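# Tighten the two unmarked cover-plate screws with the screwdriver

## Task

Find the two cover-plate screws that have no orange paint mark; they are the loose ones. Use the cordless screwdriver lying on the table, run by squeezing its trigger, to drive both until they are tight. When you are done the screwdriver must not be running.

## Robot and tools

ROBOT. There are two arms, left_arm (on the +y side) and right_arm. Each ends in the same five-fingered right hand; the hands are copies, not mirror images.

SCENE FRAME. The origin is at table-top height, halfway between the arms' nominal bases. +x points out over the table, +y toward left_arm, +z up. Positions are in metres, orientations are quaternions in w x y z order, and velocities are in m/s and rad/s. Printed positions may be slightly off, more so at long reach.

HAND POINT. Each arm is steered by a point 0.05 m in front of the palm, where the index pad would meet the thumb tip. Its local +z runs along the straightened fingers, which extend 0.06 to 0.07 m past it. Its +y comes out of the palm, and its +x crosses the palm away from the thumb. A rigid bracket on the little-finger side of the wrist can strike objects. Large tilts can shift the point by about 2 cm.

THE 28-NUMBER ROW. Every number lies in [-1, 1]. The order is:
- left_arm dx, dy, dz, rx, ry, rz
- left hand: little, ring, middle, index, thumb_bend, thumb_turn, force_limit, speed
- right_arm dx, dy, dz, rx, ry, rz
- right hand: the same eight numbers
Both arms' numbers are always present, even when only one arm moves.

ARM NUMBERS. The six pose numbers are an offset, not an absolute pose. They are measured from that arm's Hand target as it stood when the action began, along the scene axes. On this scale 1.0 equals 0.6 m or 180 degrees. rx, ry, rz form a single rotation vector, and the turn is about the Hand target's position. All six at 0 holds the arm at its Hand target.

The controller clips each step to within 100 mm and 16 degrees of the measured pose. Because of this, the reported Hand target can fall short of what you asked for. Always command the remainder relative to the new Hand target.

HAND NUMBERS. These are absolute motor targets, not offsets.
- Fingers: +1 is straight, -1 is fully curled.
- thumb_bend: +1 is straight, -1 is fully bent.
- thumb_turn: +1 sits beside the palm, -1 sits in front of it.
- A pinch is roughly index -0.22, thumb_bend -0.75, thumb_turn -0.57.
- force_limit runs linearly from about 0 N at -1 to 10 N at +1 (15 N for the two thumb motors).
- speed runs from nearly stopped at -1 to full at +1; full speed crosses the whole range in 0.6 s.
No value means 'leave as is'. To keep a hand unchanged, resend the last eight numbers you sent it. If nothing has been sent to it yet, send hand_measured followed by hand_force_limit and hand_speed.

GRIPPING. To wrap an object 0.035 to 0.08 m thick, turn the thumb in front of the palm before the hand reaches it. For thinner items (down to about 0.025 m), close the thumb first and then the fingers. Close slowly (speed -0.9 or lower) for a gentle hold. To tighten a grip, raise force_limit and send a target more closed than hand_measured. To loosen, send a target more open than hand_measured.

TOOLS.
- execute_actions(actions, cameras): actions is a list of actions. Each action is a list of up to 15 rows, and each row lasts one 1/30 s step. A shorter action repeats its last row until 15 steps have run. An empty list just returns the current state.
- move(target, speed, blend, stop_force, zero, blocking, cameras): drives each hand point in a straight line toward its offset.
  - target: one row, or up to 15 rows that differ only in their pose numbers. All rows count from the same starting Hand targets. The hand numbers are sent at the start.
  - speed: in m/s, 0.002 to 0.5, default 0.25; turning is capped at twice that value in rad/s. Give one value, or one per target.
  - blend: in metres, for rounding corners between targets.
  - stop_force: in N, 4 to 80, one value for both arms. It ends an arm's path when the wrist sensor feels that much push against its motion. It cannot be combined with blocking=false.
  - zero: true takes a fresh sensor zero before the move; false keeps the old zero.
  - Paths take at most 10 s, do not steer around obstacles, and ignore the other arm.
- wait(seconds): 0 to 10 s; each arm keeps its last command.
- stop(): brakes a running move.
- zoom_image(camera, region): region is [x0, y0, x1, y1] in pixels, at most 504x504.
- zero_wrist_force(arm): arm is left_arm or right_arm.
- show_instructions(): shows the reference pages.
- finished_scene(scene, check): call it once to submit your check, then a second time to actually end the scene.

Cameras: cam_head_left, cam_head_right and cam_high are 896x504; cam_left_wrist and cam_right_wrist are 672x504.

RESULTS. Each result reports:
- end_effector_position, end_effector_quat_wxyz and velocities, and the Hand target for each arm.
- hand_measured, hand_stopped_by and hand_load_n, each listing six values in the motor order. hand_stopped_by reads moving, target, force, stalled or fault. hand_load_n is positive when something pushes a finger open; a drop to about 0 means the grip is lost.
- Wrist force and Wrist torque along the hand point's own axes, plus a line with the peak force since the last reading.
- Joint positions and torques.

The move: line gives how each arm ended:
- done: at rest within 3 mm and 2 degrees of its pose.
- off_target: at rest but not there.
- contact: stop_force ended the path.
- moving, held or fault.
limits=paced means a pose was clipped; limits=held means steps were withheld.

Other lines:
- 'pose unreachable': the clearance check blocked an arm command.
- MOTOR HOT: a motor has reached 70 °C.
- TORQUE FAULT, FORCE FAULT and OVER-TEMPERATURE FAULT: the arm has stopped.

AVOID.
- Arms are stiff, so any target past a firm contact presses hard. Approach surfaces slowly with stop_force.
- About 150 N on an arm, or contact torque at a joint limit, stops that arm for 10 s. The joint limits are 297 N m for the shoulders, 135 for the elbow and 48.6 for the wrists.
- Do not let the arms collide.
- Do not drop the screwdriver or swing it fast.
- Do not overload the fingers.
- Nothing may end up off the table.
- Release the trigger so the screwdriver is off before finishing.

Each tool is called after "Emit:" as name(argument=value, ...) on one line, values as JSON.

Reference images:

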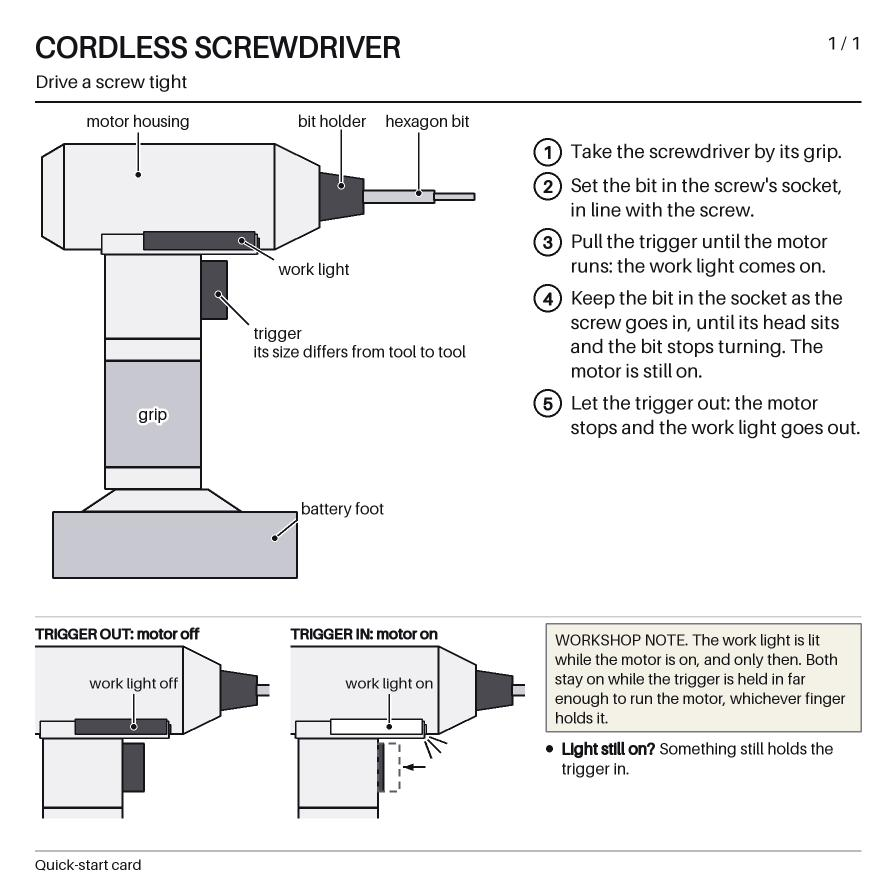

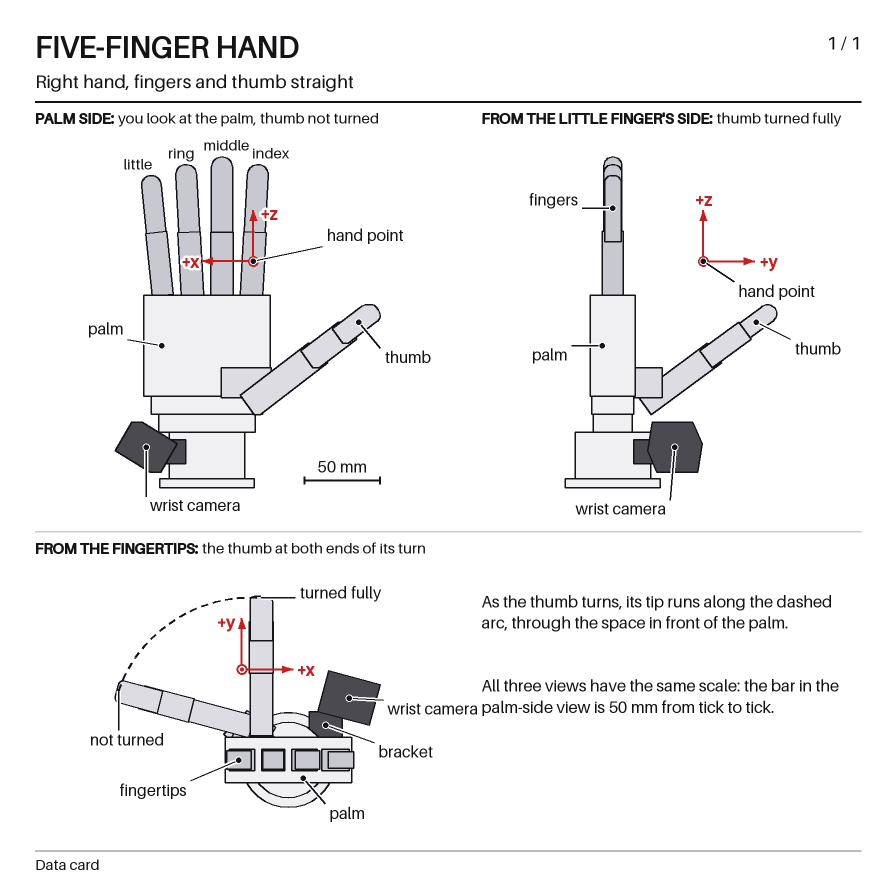

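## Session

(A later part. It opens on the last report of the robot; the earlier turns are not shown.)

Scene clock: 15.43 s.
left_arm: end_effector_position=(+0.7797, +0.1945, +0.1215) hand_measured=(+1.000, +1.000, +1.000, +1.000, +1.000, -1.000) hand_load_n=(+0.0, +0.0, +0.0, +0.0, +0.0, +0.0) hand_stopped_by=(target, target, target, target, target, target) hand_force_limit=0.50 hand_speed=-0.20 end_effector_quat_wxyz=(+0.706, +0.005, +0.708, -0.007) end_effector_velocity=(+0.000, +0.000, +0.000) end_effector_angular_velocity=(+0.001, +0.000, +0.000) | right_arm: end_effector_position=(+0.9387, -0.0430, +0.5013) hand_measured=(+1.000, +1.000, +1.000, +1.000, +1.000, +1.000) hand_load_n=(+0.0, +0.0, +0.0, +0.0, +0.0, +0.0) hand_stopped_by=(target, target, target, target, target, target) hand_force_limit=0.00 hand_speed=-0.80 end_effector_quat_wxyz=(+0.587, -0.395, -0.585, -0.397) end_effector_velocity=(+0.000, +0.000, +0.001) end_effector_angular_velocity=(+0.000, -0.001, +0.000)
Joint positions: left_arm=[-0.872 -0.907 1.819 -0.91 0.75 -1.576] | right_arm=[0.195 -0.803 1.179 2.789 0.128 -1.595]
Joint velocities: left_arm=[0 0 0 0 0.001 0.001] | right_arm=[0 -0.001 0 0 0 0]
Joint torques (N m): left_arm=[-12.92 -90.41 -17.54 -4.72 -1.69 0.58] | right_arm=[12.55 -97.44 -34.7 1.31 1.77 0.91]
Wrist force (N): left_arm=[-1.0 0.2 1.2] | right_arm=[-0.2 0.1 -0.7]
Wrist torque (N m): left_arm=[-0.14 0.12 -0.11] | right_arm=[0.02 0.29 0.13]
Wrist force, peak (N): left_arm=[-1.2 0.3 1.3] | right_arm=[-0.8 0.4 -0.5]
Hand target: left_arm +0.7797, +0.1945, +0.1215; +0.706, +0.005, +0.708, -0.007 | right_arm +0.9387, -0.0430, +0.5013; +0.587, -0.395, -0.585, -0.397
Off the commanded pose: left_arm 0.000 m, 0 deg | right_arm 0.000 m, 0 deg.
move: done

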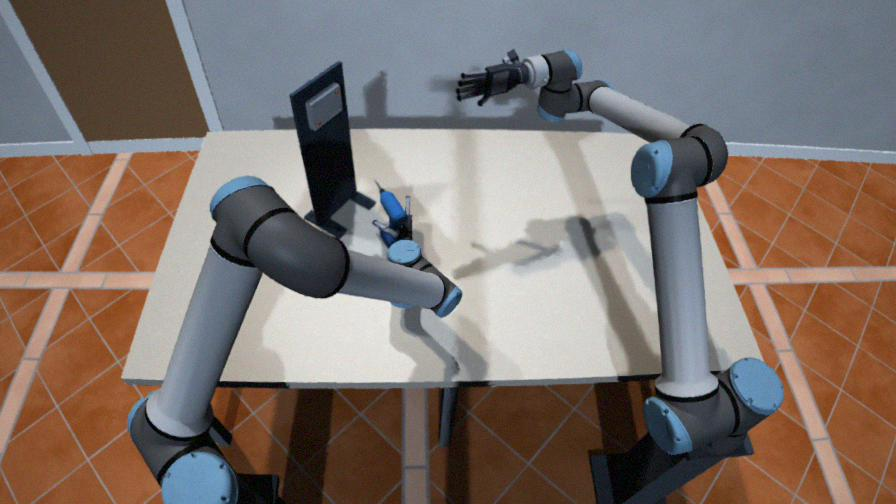

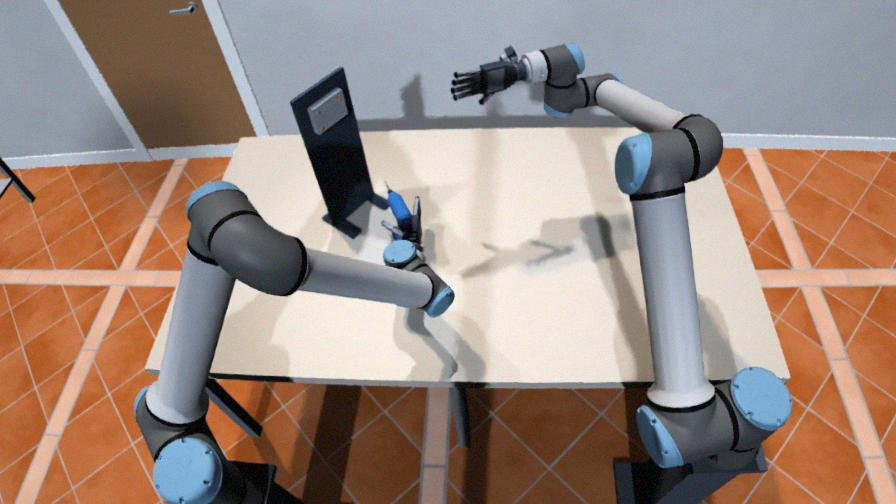

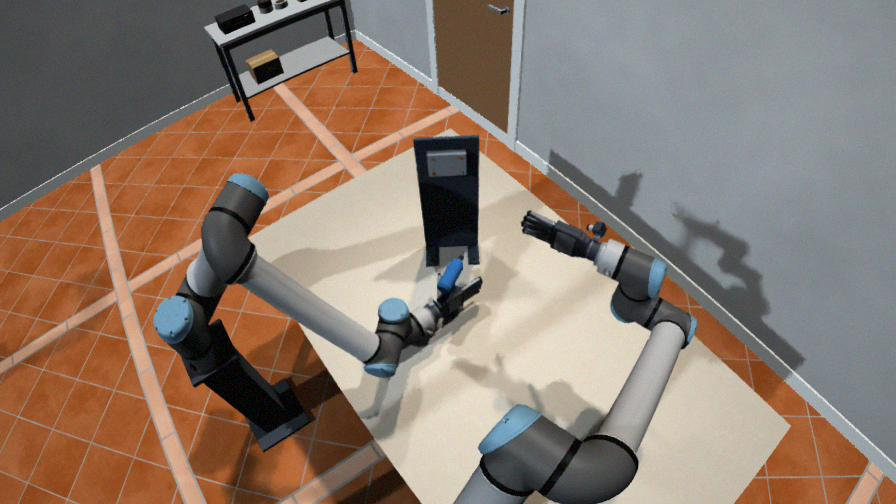

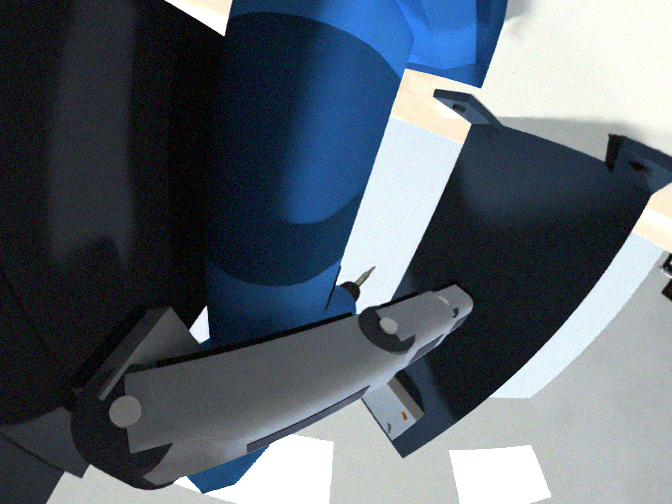

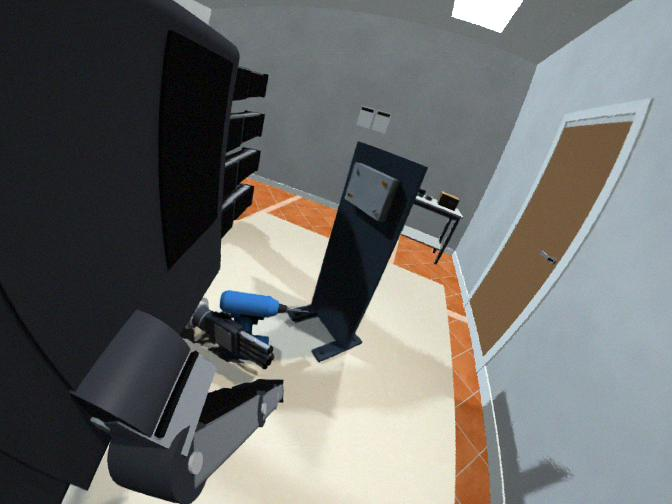

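Emit:
move(target=[0.0,0.035,0.0,0,0,0,1,1,1,1,1,-1,0.5,-0.2,0,0,0,0,0,0,1,1,1,1,1,1,0,-0.8], speed=0.01, stop_force=4, cameras=["cam_left_wrist","cam_right_wrist"])

Scene clock: 18.40 s.
left_arm: end_effector_position=(+0.7798, +0.2156, +0.1215) hand_measured=(+1.000, +1.000, +1.000, +1.000, +1.000, -1.000) hand_load_n=(+0.0, +0.0, -0.5, +0.0, +0.0, +0.0) hand_stopped_by=(target, target, target, target, target, target) hand_force_limit=0.50 hand_speed=-0.20 end_effector_quat_wxyz=(+0.706, +0.005, +0.708, -0.007) end_effector_velocity=(+0.000, -0.001, +0.000) end_effector_angular_velocity=(+0.001, +0.000, -0.001) | right_arm: end_effector_position=(+0.9387, -0.0430, +0.5013) hand_measured=(+1.000, +1.000, +1.000, +1.000, +1.000, +1.000) hand_load_n=(+0.0, +0.0, +0.0, +0.0, +0.0, +0.0) hand_stopped_by=(target, target, target, target, target, target) hand_force_limit=0.00 hand_speed=-0.80 end_effector_quat_wxyz=(+0.587, -0.395, -0.585, -0.397) end_effector_velocity=(+0.000, +0.000, +0.001) end_effector_angular_velocity=(+0.000, +0.000, +0.000)
Joint positions: left_arm=[-0.852 -0.919 1.845 -0.923 0.769 -1.576] | right_arm=[0.195 -0.803 1.179 2.789 0.128 -1.595]
Joint velocities: left_arm=[-0.001 0.001 0 0 0 0] | right_arm=[0 -0.001 0 0.001 0 0]
Joint torques (N m): left_arm=[-9.88 -74.67 -35.41 -1.78 -0.85 3.79] | right_arm=[11.88 -98.09 -35.13 1.36 1.2 0.31]
Wrist force (N): left_arm=[-0.2 -1.8 1.0] | right_arm=[-0.3 0.1 -0.4]
Wrist torque (N m): left_arm=[-0.24 0.06 -0.07] | right_arm=[-0.01 0.29 0.12]
Wrist force, peak (N): left_arm=[-0.6 -1.6 1.4] | right_arm=[-0.8 -0.4 -0.7]
Hand target: left_arm +0.7798, +0.2155, +0.1215; +0.706, +0.005, +0.708, -0.007 | right_arm +0.9387, -0.0430, +0.5013; +0.587, -0.395, -0.585, -0.397
Off the commanded pose: left_arm 0.000 m, 0 deg | right_arm 0.000 m, 0 deg.
move: done
Images, in order (width x height): cam_left_wrist 672x504, cam_right_wrist 672x504.

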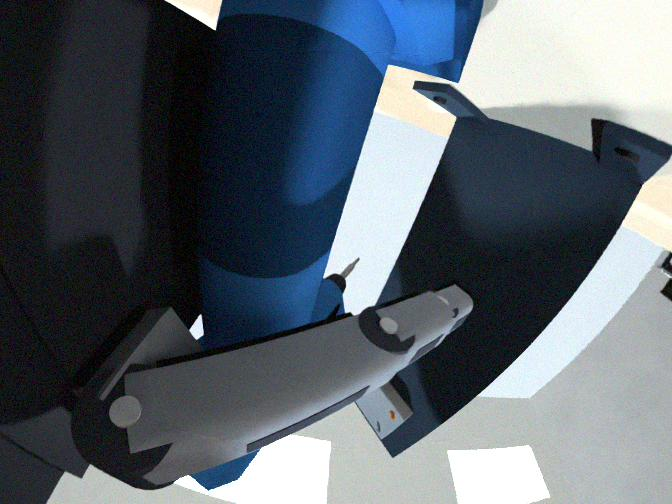

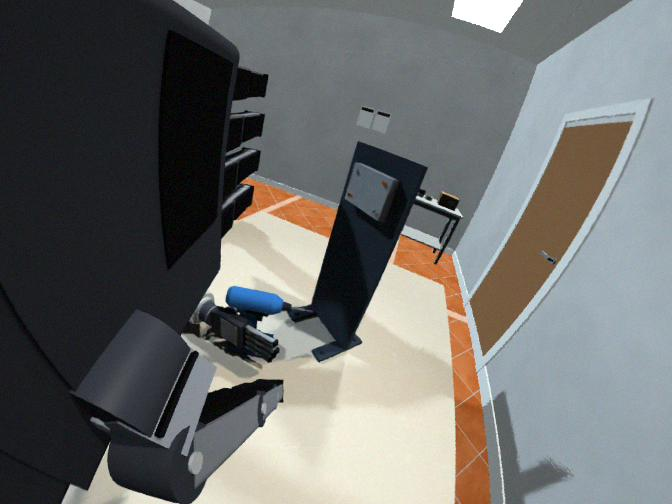

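Emit:
zoom_image(camera="cam_right_wrist", region=[170, 260, 330, 380])

Emit:
execute_actions(actions=[], cameras=["cam_head_left","cam_head_right","cam_left_wrist"])

Emit:
zoom_image(camera="cam_head_left", region=[340, 170, 450, 270])

Emit:
zoom_image(camera="cam_left_wrist", region=[120, 80, 480, 400])

Scaled by 3.150 from the camera's 672x504 image, which has a finer 960x720 frame.

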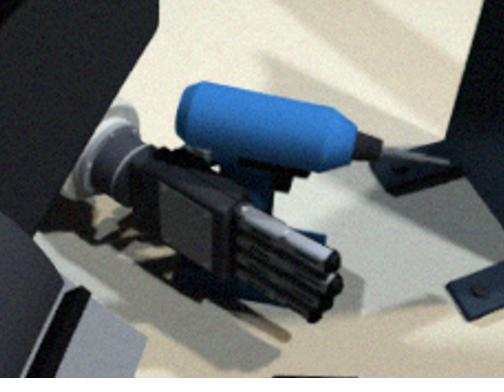

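Scene clock: 18.53 s.
left_arm: end_effector_position=(+0.7798, +0.2156, +0.1216) hand_measured=(+1.000, +1.000, +1.000, +1.000, +1.000, -1.000) hand_load_n=(+0.0, +0.0, +0.0, +0.0, +0.0, +0.0) hand_stopped_by=(target, target, target, target, target, target) hand_force_limit=0.50 hand_speed=-0.20 end_effector_quat_wxyz=(+0.707, +0.005, +0.708, -0.007) end_effector_velocity=(+0.000, +0.000, +0.000) end_effector_angular_velocity=(+0.000, +0.000, +0.000) | right_arm: end_effector_position=(+0.9387, -0.0430, +0.5013) hand_measured=(+1.000, +1.000, +1.000, +1.000, +1.000, +1.000) hand_load_n=(+0.0, +0.0, +0.0, +0.0, +0.0, +0.0) hand_stopped_by=(target, target, target, target, target, target) hand_force_limit=0.00 hand_speed=-0.80 end_effector_quat_wxyz=(+0.587, -0.395, -0.585, -0.397) end_effector_velocity=(+0.001, +0.000, -0.002) end_effector_angular_velocity=(-0.001, +0.003, +0.000)
Joint positions: left_arm=[-0.852 -0.919 1.845 -0.923 0.769 -1.576] | right_arm=[0.195 -0.803 1.179 2.789 0.128 -1.595]
Joint velocities: left_arm=[0 0 0 0 0 0] | right_arm=[0 0.002 0 0.002 0 0]
Joint torques (N m): left_arm=[-12.88 -68.71 -37.73 -0.8 -1.3 4.08] | right_arm=[12.5 -98.15 -34.73 1.3 1.09 0.28]
Wrist force (N): left_arm=[-0.4 -1.2 0.7] | right_arm=[-0.4 0.0 -0.4]
Wrist torque (N m): left_arm=[-0.19 0.11 -0.08] | right_arm=[-0.02 0.31 0.10]
Wrist force, peak (N): left_arm=[-0.5 -2.0 1.3] | right_arm=[-0.4 0.0 -0.4]
Hand target: left_arm +0.7798, +0.2155, +0.1215; +0.706, +0.005, +0.708, -0.007 | right_arm +0.9387, -0.0430, +0.5013; +0.587, -0.395, -0.585, -0.397
Off the commanded pose: left_arm 0.000 m, 0 deg | right_arm 0.000 m, 0 deg.
Images, in order (width x height): cam_head_left 896x504, cam_head_right 896x504, cam_left_wrist 672x504.

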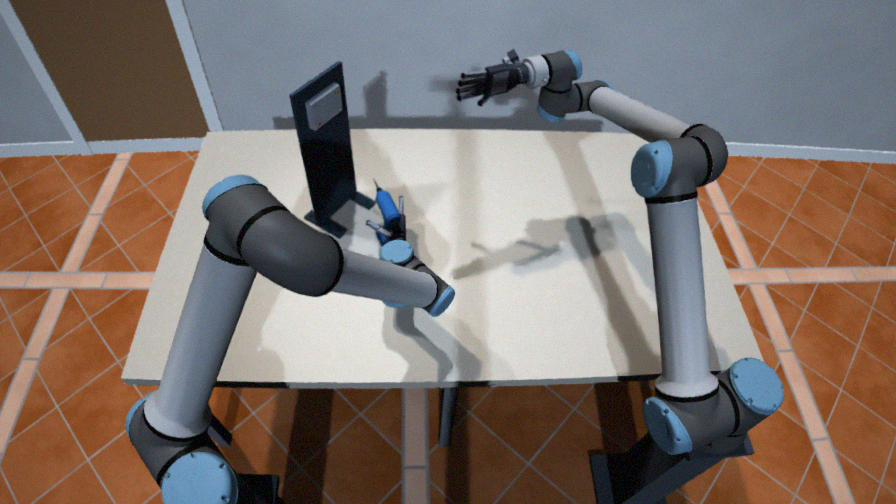

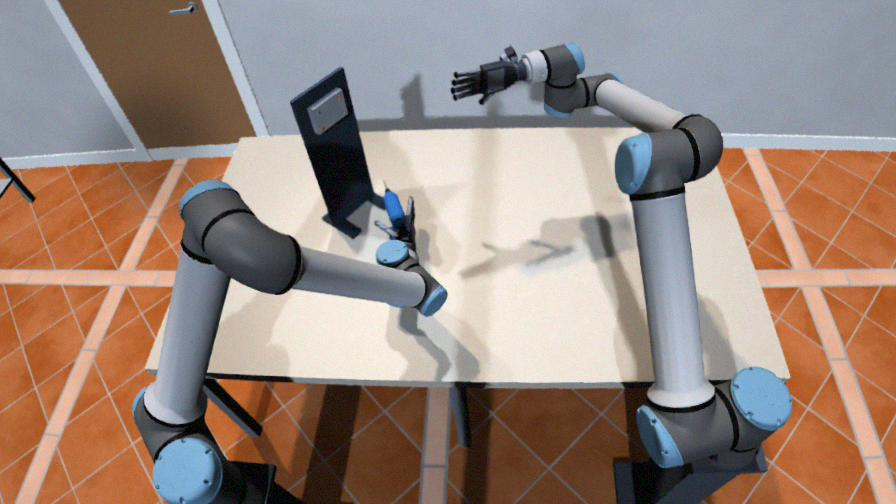

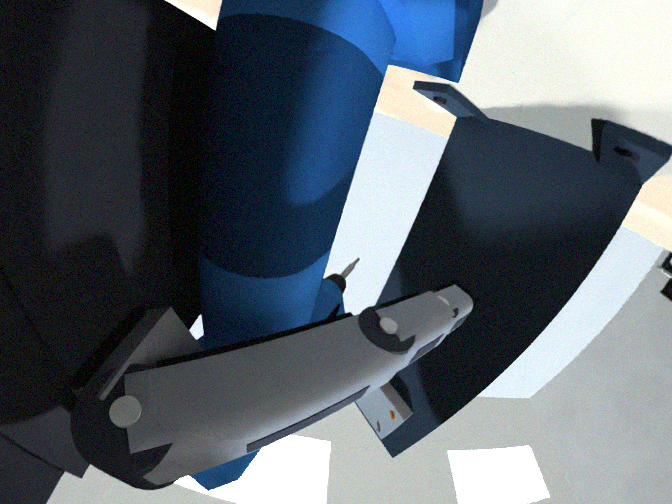

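Scaled by 4.582.

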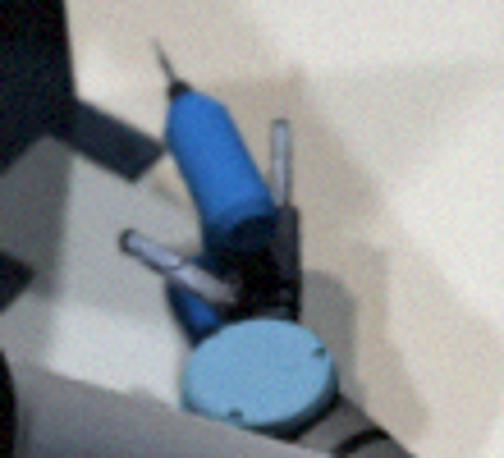

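Scaled by 1.400 from the camera's 672x504 image, which has a finer 960x720 frame.

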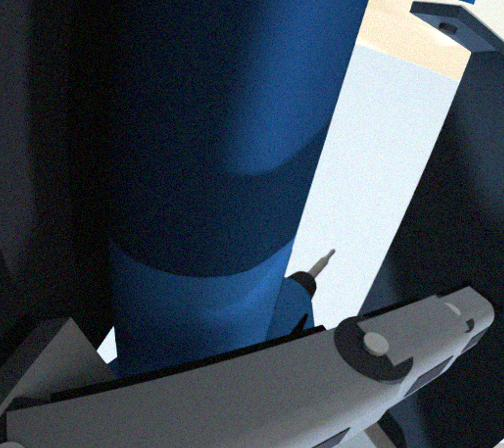

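Emit:
move(target=[0.01,-0.013,0.0,0,0,-0.036,1,1,1,1,1,-1,0.5,-0.2,0,0,0,0,0,0,1,1,1,1,1,1,0,-0.8], speed=0.05, cameras=["cam_left_wrist"])

Scene clock: 20.67 s.
left_arm: end_effector_position=(+0.7858, +0.2079, +0.1216) hand_measured=(+1.000, +1.000, +1.000, +1.000, +1.000, -1.000) hand_load_n=(+0.0, +0.0, +0.0, +0.0, +0.0, +0.0) hand_stopped_by=(target, target, target, target, target, target) hand_force_limit=0.50 hand_speed=-0.20 end_effector_quat_wxyz=(+0.705, +0.045, +0.706, -0.047) end_effector_velocity=(+0.000, +0.002, +0.000) end_effector_angular_velocity=(+0.002, -0.001, +0.005) | right_arm: end_effector_position=(+0.9387, -0.0430, +0.5013) hand_measured=(+1.000, +1.000, +1.000, +1.000, +1.000, +1.000) hand_load_n=(+0.0, +0.0, +0.0, +0.0, +0.0, +0.0) hand_stopped_by=(target, target, target, target, target, target) hand_force_limit=0.00 hand_speed=-0.80 end_effector_quat_wxyz=(+0.587, -0.395, -0.585, -0.397) end_effector_velocity=(+0.000, +0.000, +0.000) end_effector_angular_velocity=(+0.000, +0.001, +0.000)
Joint positions: left_arm=[-0.828 -0.931 1.869 -0.936 0.906 -1.576] | right_arm=[0.195 -0.803 1.179 2.789 0.128 -1.596]
Joint velocities: left_arm=[0.001 0 0 -0.001 -0.004 0.002] | right_arm=[0 0 0 0 0 0]
Joint torques (N m): left_arm=[-14.32 -77.24 -32.04 -2.62 -3.06 3.53] | right_arm=[12.79 -97.36 -35.16 1.39 1.11 -0.27]
Wrist force (N): left_arm=[-1.2 0.4 0.6] | right_arm=[-0.7 0.3 -0.2]
Wrist torque (N m): left_arm=[-0.08 0.15 -0.14] | right_arm=[0.02 0.35 0.10]
Wrist force, peak (N): left_arm=[-1.4 0.6 1.1] | right_arm=[-0.7 0.1 -0.7]
Hand target: left_arm +0.7858, +0.2077, +0.1216; +0.705, +0.045, +0.706, -0.047 | right_arm +0.9387, -0.0430, +0.5013; +0.587, -0.395, -0.585, -0.397
Off the commanded pose: left_arm 0.000 m, 0 deg | right_arm 0.000 m, 0 deg.
move: done
Images, in order (width x height): cam_left_wrist 672x504.

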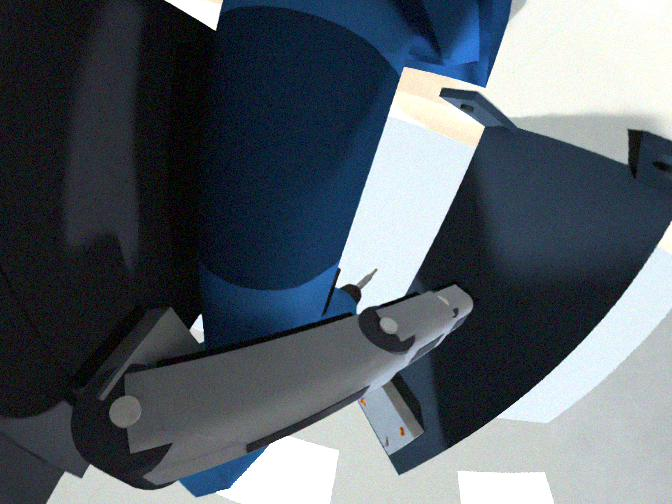

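Emit:
move(target=[0,0,0,0,0,0,-1,-1,-0.97,-0.2,-1,-1,0.7,-0.7,0,0,0,0,0,0,1,1,1,1,1,1,0,-0.8], speed=0.05)

Emit:
zoom_image(camera="cam_head_left", region=[340, 170, 450, 270])

Emit:
zoom_image(camera="cam_right_wrist", region=[170, 260, 330, 380])

Scene clock: 24.73 s.
left_arm: end_effector_position=(+0.7858, +0.2077, +0.1216) hand_measured=(-0.812, -0.808, -0.578, -0.200, -0.012, -1.000) hand_load_n=(+10.5, +12.0, +10.0, +0.0, +12.5, +2.5) hand_stopped_by=(force, force, force, target, force, target) hand_force_limit=0.70 hand_speed=-0.70 end_effector_quat_wxyz=(+0.705, +0.045, +0.706, -0.047) end_effector_velocity=(+0.000, +0.001, +0.000) end_effector_angular_velocity=(+0.000, +0.000, +0.001) | right_arm: end_effector_position=(+0.9387, -0.0430, +0.5013) hand_measured=(+1.000, +1.000, +1.000, +1.000, +1.000, +1.000) hand_load_n=(+0.0, +0.0, +0.0, +0.0, +0.0, +0.0) hand_stopped_by=(target, target, target, target, target, target) hand_force_limit=0.00 hand_speed=-0.80 end_effector_quat_wxyz=(+0.587, -0.395, -0.585, -0.397) end_effector_velocity=(+0.000, +0.000, +0.000) end_effector_angular_velocity=(+0.000, +0.000, -0.001)
Joint positions: left_arm=[-0.828 -0.931 1.869 -0.936 0.906 -1.576] | right_arm=[0.195 -0.803 1.179 2.789 0.128 -1.596]
Joint velocities: left_arm=[0.001 0 0 0 0 0] | right_arm=[0 0 0 0 0 0]
Joint torques (N m): left_arm=[-8.17 -52.81 -27.68 -0.81 0.55 2.46] | right_arm=[12.72 -99.16 -35.94 1.41 0.29 -0.5]
Wrist force (N): left_arm=[-2.4 1.4 1.1] | right_arm=[-0.1 0.1 -0.2]
Wrist torque (N m): left_arm=[-0.13 -0.31 0.36] | right_arm=[0.00 0.26 0.13]
Wrist force, peak (N): left_arm=[-2.6 1.2 1.9] | right_arm=[-0.8 0.1 -0.6]
Hand target: left_arm +0.7858, +0.2077, +0.1216; +0.705, +0.045, +0.706, -0.047 | right_arm +0.9387, -0.0430, +0.5013; +0.587, -0.395, -0.585, -0.397
Off the commanded pose: left_arm 0.000 m, 0 deg | right_arm 0.000 m, 0 deg.
move: done

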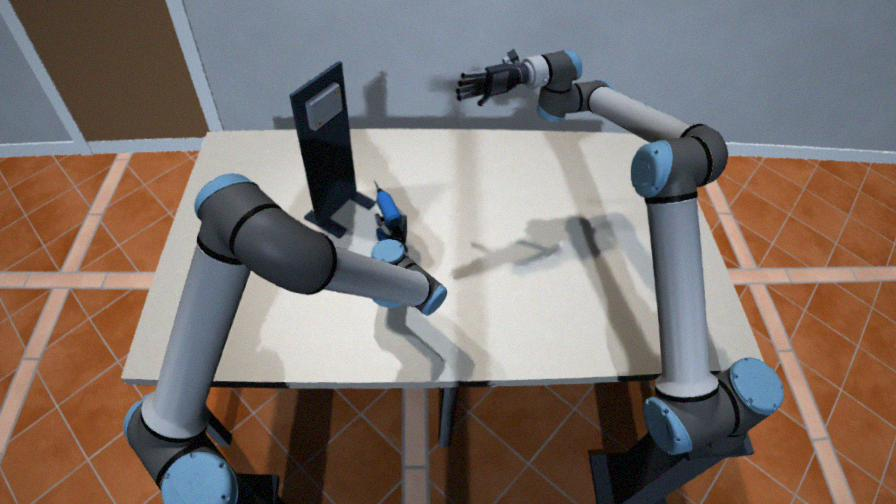

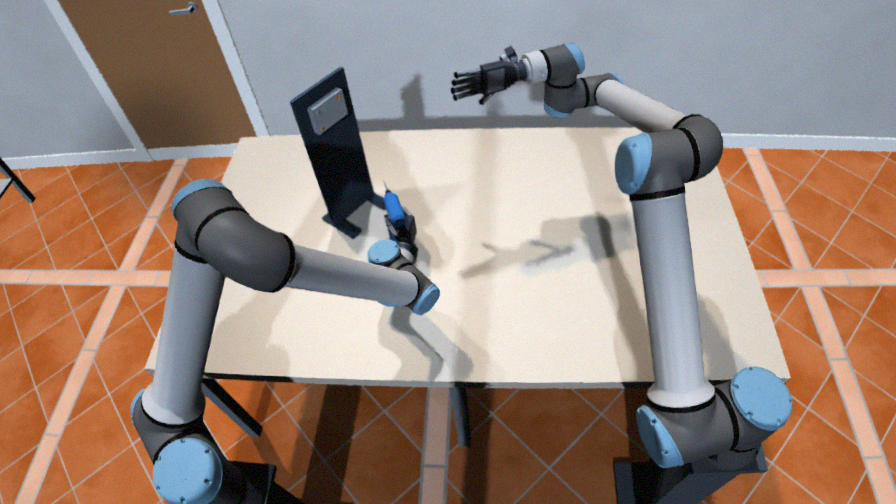

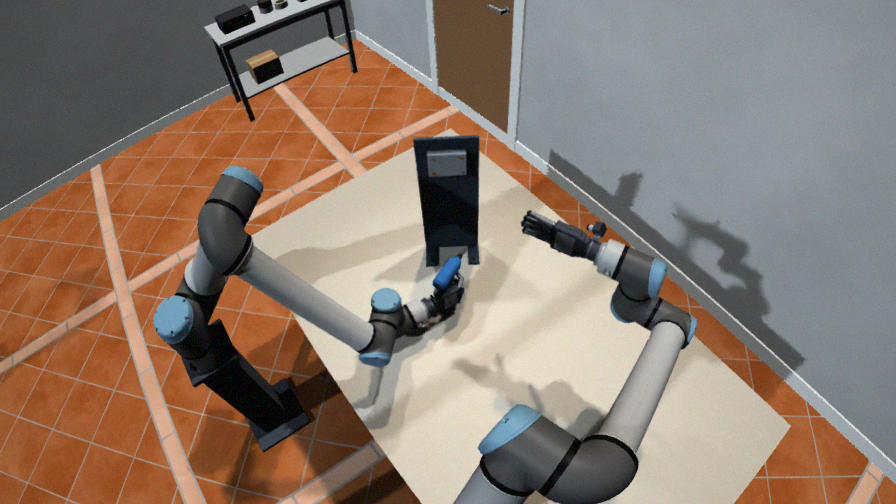

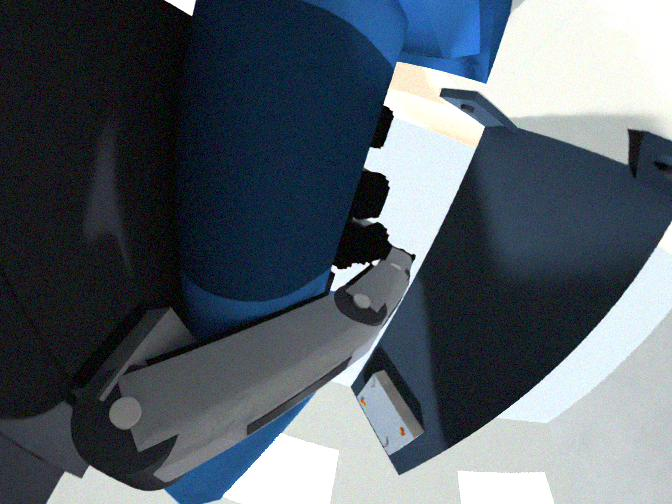

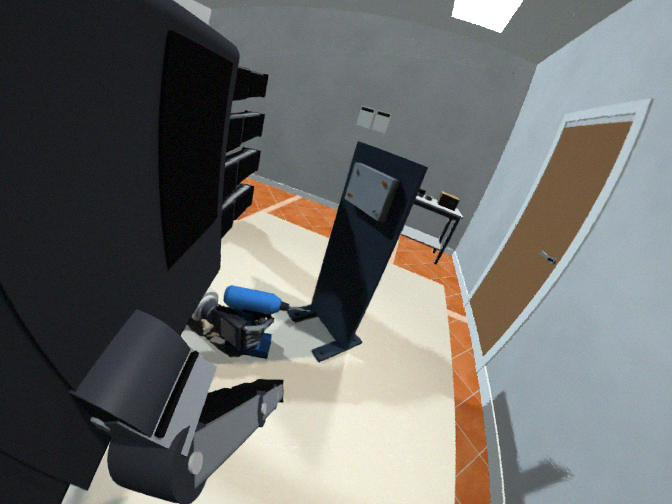

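Scaled by 4.582.

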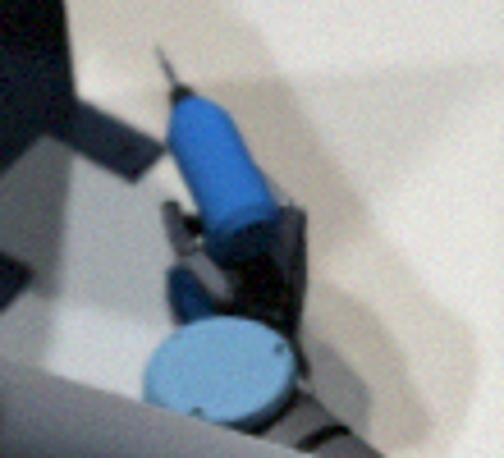

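Scaled by 3.150 from the camera's 672x504 image, which has a finer 960x720 frame.

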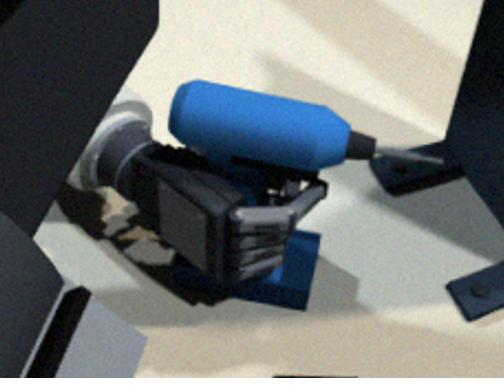

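Emit:
move(target=[0,0,0,0,0,0,-1,-1,-0.97,-1,-1,-1,0.9,-0.6,0,0,0,0,0,0,1,1,1,1,1,1,0,-0.8], speed=0.05, cameras=["cam_right_wrist"])

Emit:
zoom_image(camera="cam_right_wrist", region=[170, 260, 330, 380])

Scene clock: 25.77 s.
left_arm: end_effector_position=(+0.7858, +0.2077, +0.1216) hand_measured=(-0.812, -0.808, -0.578, -0.640, -0.012, -1.000) hand_load_n=(+10.5, +11.5, +9.5, +10.0, +12.5, +2.5) hand_stopped_by=(force, force, force, force, force, target) hand_force_limit=0.90 hand_speed=-0.60 end_effector_quat_wxyz=(+0.705, +0.045, +0.706, -0.047) end_effector_velocity=(+0.000, +0.000, +0.000) end_effector_angular_velocity=(+0.000, +0.000, +0.000) | right_arm: end_effector_position=(+0.9387, -0.0430, +0.5013) hand_measured=(+1.000, +1.000, +1.000, +1.000, +1.000, +1.000) hand_load_n=(+0.0, +0.0, +0.0, +0.0, +0.0, +0.0) hand_stopped_by=(target, target, target, target, target, target) hand_force_limit=0.00 hand_speed=-0.80 end_effector_quat_wxyz=(+0.587, -0.395, -0.585, -0.397) end_effector_velocity=(-0.001, +0.000, +0.001) end_effector_angular_velocity=(+0.000, -0.001, +0.000)
Joint positions: left_arm=[-0.828 -0.931 1.869 -0.936 0.906 -1.576] | right_arm=[0.195 -0.803 1.179 2.789 0.128 -1.596]
Joint velocities: left_arm=[0 0 0 0 0.001 0] | right_arm=[0 -0.001 0 0 0 0]
Joint torques (N m): left_arm=[-8.4 -63.14 -25.1 -0.78 1.14 2.56] | right_arm=[12.64 -98.63 -36.14 1.28 0.09 -0.36]
Wrist force (N): left_arm=[-0.7 -0.2 2.9] | right_arm=[-0.3 0.1 -0.2]
Wrist torque (N m): left_arm=[-0.11 -0.38 0.27] | right_arm=[-0.02 0.29 0.11]
Wrist force, peak (N): left_arm=[-2.6 1.5 1.5] | right_arm=[-0.6 0.1 -0.8]
Hand target: left_arm +0.7858, +0.2077, +0.1216; +0.705, +0.045, +0.706, -0.047 | right_arm +0.9387, -0.0430, +0.5013; +0.587, -0.395, -0.585, -0.397
Off the commanded pose: left_arm 0.000 m, 0 deg | right_arm 0.000 m, 0 deg.
move: done
Images, in order (width x height): cam_right_wrist 672x504.

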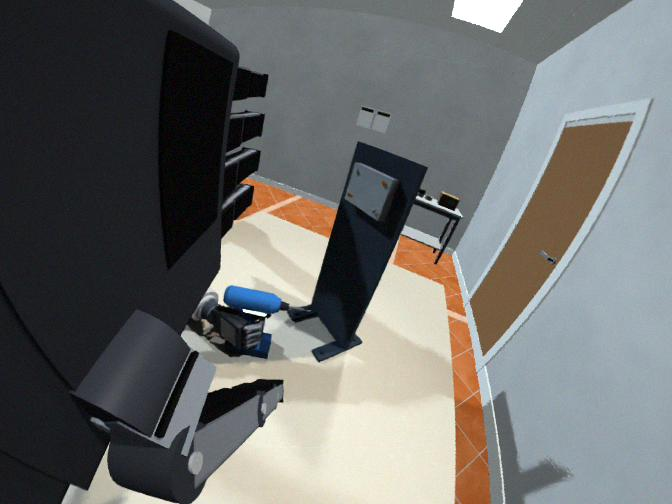

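Scaled by 3.150 from the camera's 672x504 image, which has a finer 960x720 frame.

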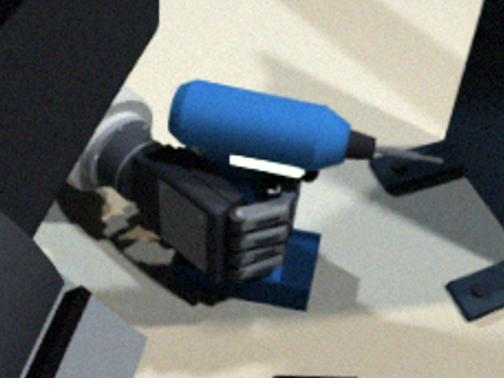

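Emit:
move(target=[[0,0,0.1,0,0,0,-1,-1,-0.97,-0.35,-1,-1,0.7,-0.6,0,0,0,0,0,0,1,1,1,1,1,1,0,-0.8],[-0.17,-0.08,0.4,0,0,0,-1,-1,-0.97,-0.35,-1,-1,0.7,-0.6,0,0,0,0,0,0,1,1,1,1,1,1,0,-0.8]], speed=0.15, blend=[0.02,0])

Emit:
zoom_image(camera="cam_head_left", region=[310, 150, 450, 270])

Emit:
zoom_image(camera="cam_head_right", region=[320, 150, 460, 270])

Emit:
zoom_image(camera="cam_right_wrist", region=[170, 130, 450, 340])

Scene clock: 28.17 s.
left_arm: end_effector_position=(+0.6840, +0.1594, +0.3620) hand_measured=(-0.812, -0.808, -0.578, -0.350, -0.012, -1.000) hand_load_n=(+7.0, +10.5, +10.5, +0.0, +12.5, +3.0) hand_stopped_by=(force, force, force, target, force, target) hand_force_limit=0.70 hand_speed=-0.60 end_effector_quat_wxyz=(+0.705, +0.044, +0.706, -0.047) end_effector_velocity=(+0.000, +0.000, +0.000) end_effector_angular_velocity=(-0.001, +0.000, +0.000) | right_arm: end_effector_position=(+0.9387, -0.0430, +0.5013) hand_measured=(+1.000, +1.000, +1.000, +1.000, +1.000, +1.000) hand_load_n=(+0.0, +0.0, +0.0, +0.0, +0.0, +0.0) hand_stopped_by=(target, target, target, target, target, target) hand_force_limit=0.00 hand_speed=-0.80 end_effector_quat_wxyz=(+0.587, -0.395, -0.585, -0.397) end_effector_velocity=(+0.000, +0.000, +0.000) end_effector_angular_velocity=(+0.000, -0.002, +0.000)
Joint positions: left_arm=[-0.99 -1.286 1.874 -0.586 0.744 -1.576] | right_arm=[0.195 -0.803 1.179 2.789 0.128 -1.596]
Joint velocities: left_arm=[0 0 0.001 0 0.001 -0.001] | right_arm=[0 0 0 -0.001 0 0]
Joint torques (N m): left_arm=[5.05 -49.56 -31.66 -6.34 2.05 -2.61] | right_arm=[12.04 -99.09 -36.81 1.48 0.05 -0.22]
Wrist force (N): left_arm=[8.2 0.1 0.9] | right_arm=[-0.3 -0.1 -0.6]
Wrist torque (N m): left_arm=[-0.14 -0.21 0.06] | right_arm=[-0.02 0.30 0.11]
Wrist force, peak (N): left_arm=[12.0 0.3 0.7] | right_arm=[-0.4 0.1 -0.9]
Hand target: left_arm +0.6840, +0.1594, +0.3618; +0.705, +0.045, +0.706, -0.047 | right_arm +0.9387, -0.0430, +0.5013; +0.587, -0.395, -0.585, -0.397
Off the commanded pose: left_arm 0.001 m, 0 deg | right_arm 0.000 m, 0 deg.
move: done

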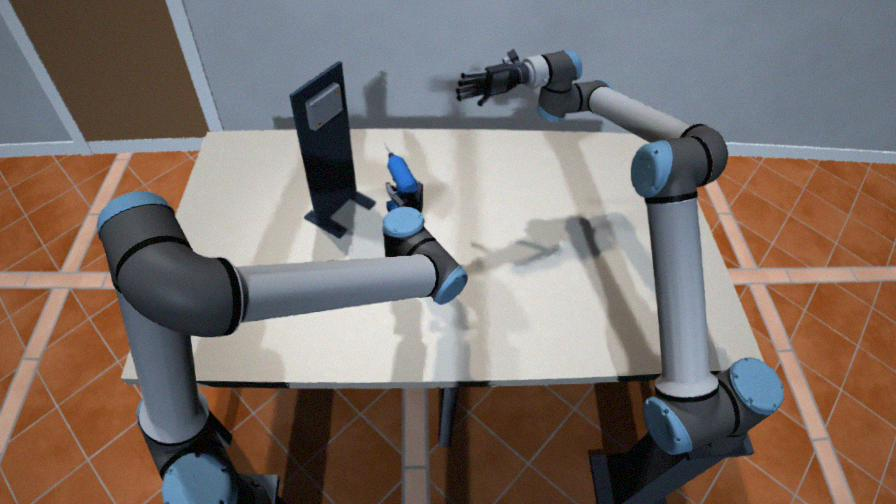

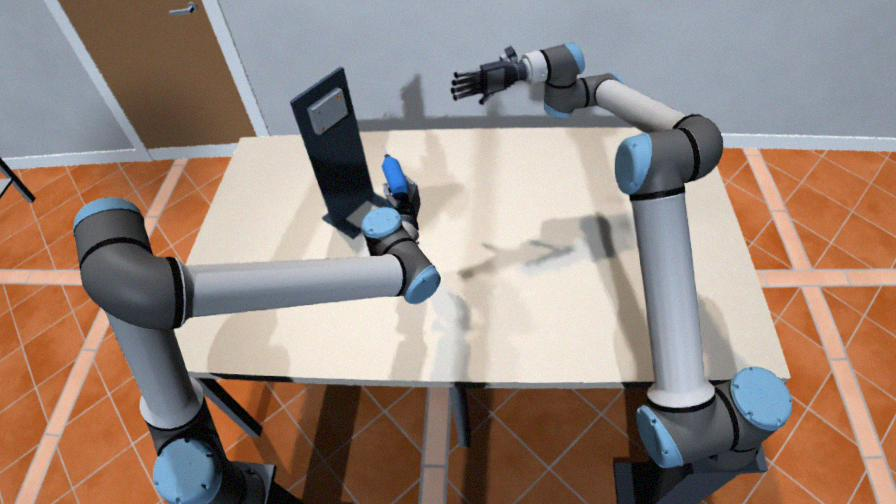

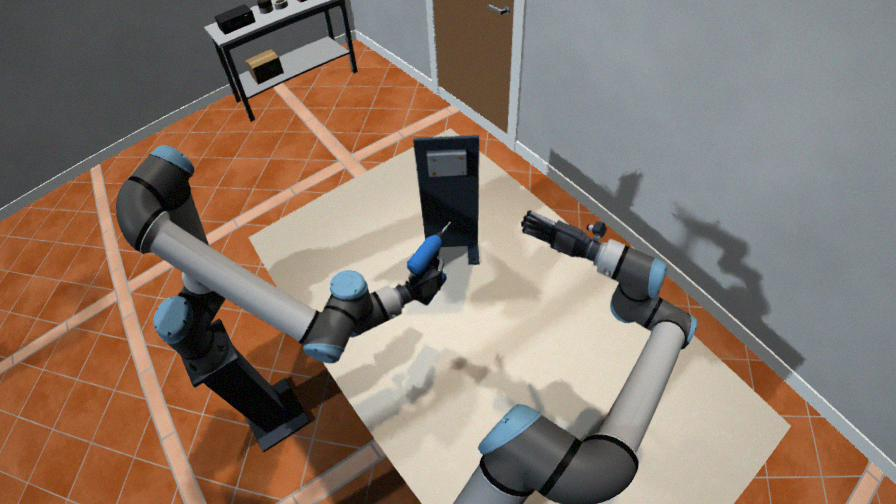

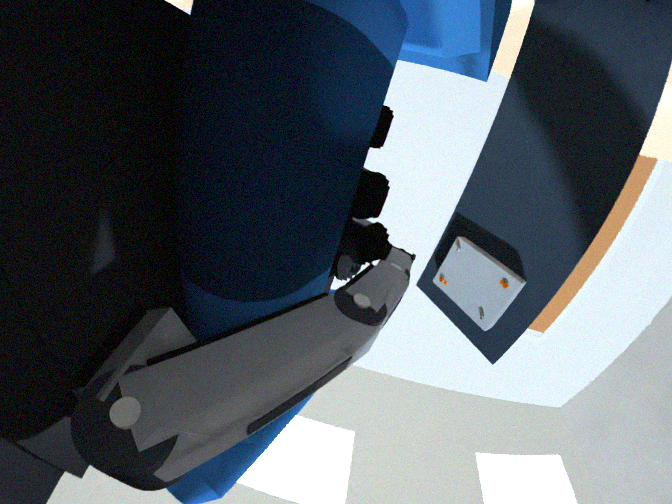

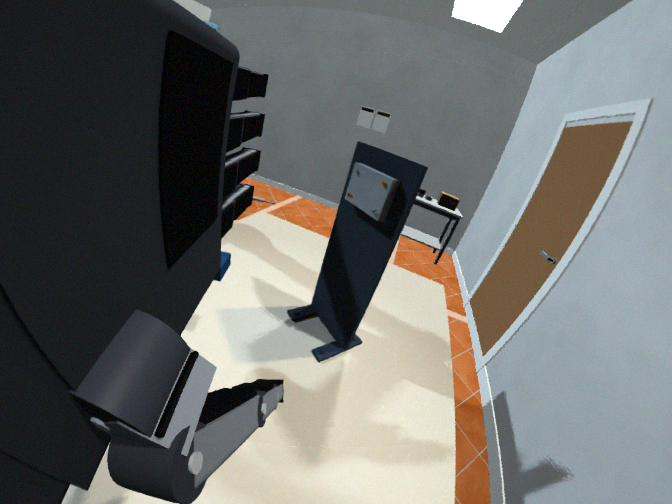

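Scaled by 3.600.

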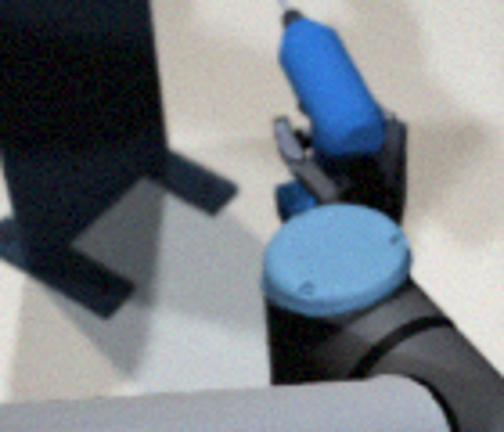

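Scaled by 3.600.

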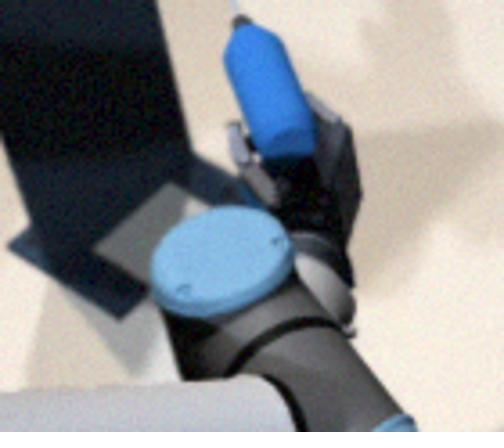

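Scaled by 1.800 from the camera's 672x504 image, which has a finer 960x720 frame.

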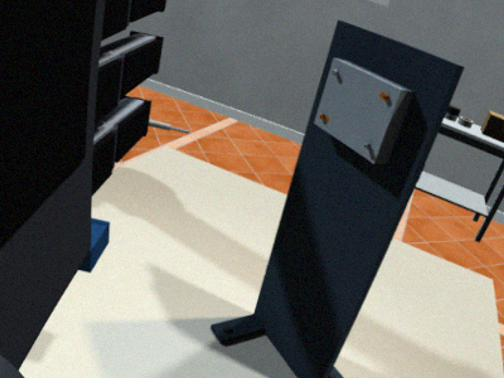

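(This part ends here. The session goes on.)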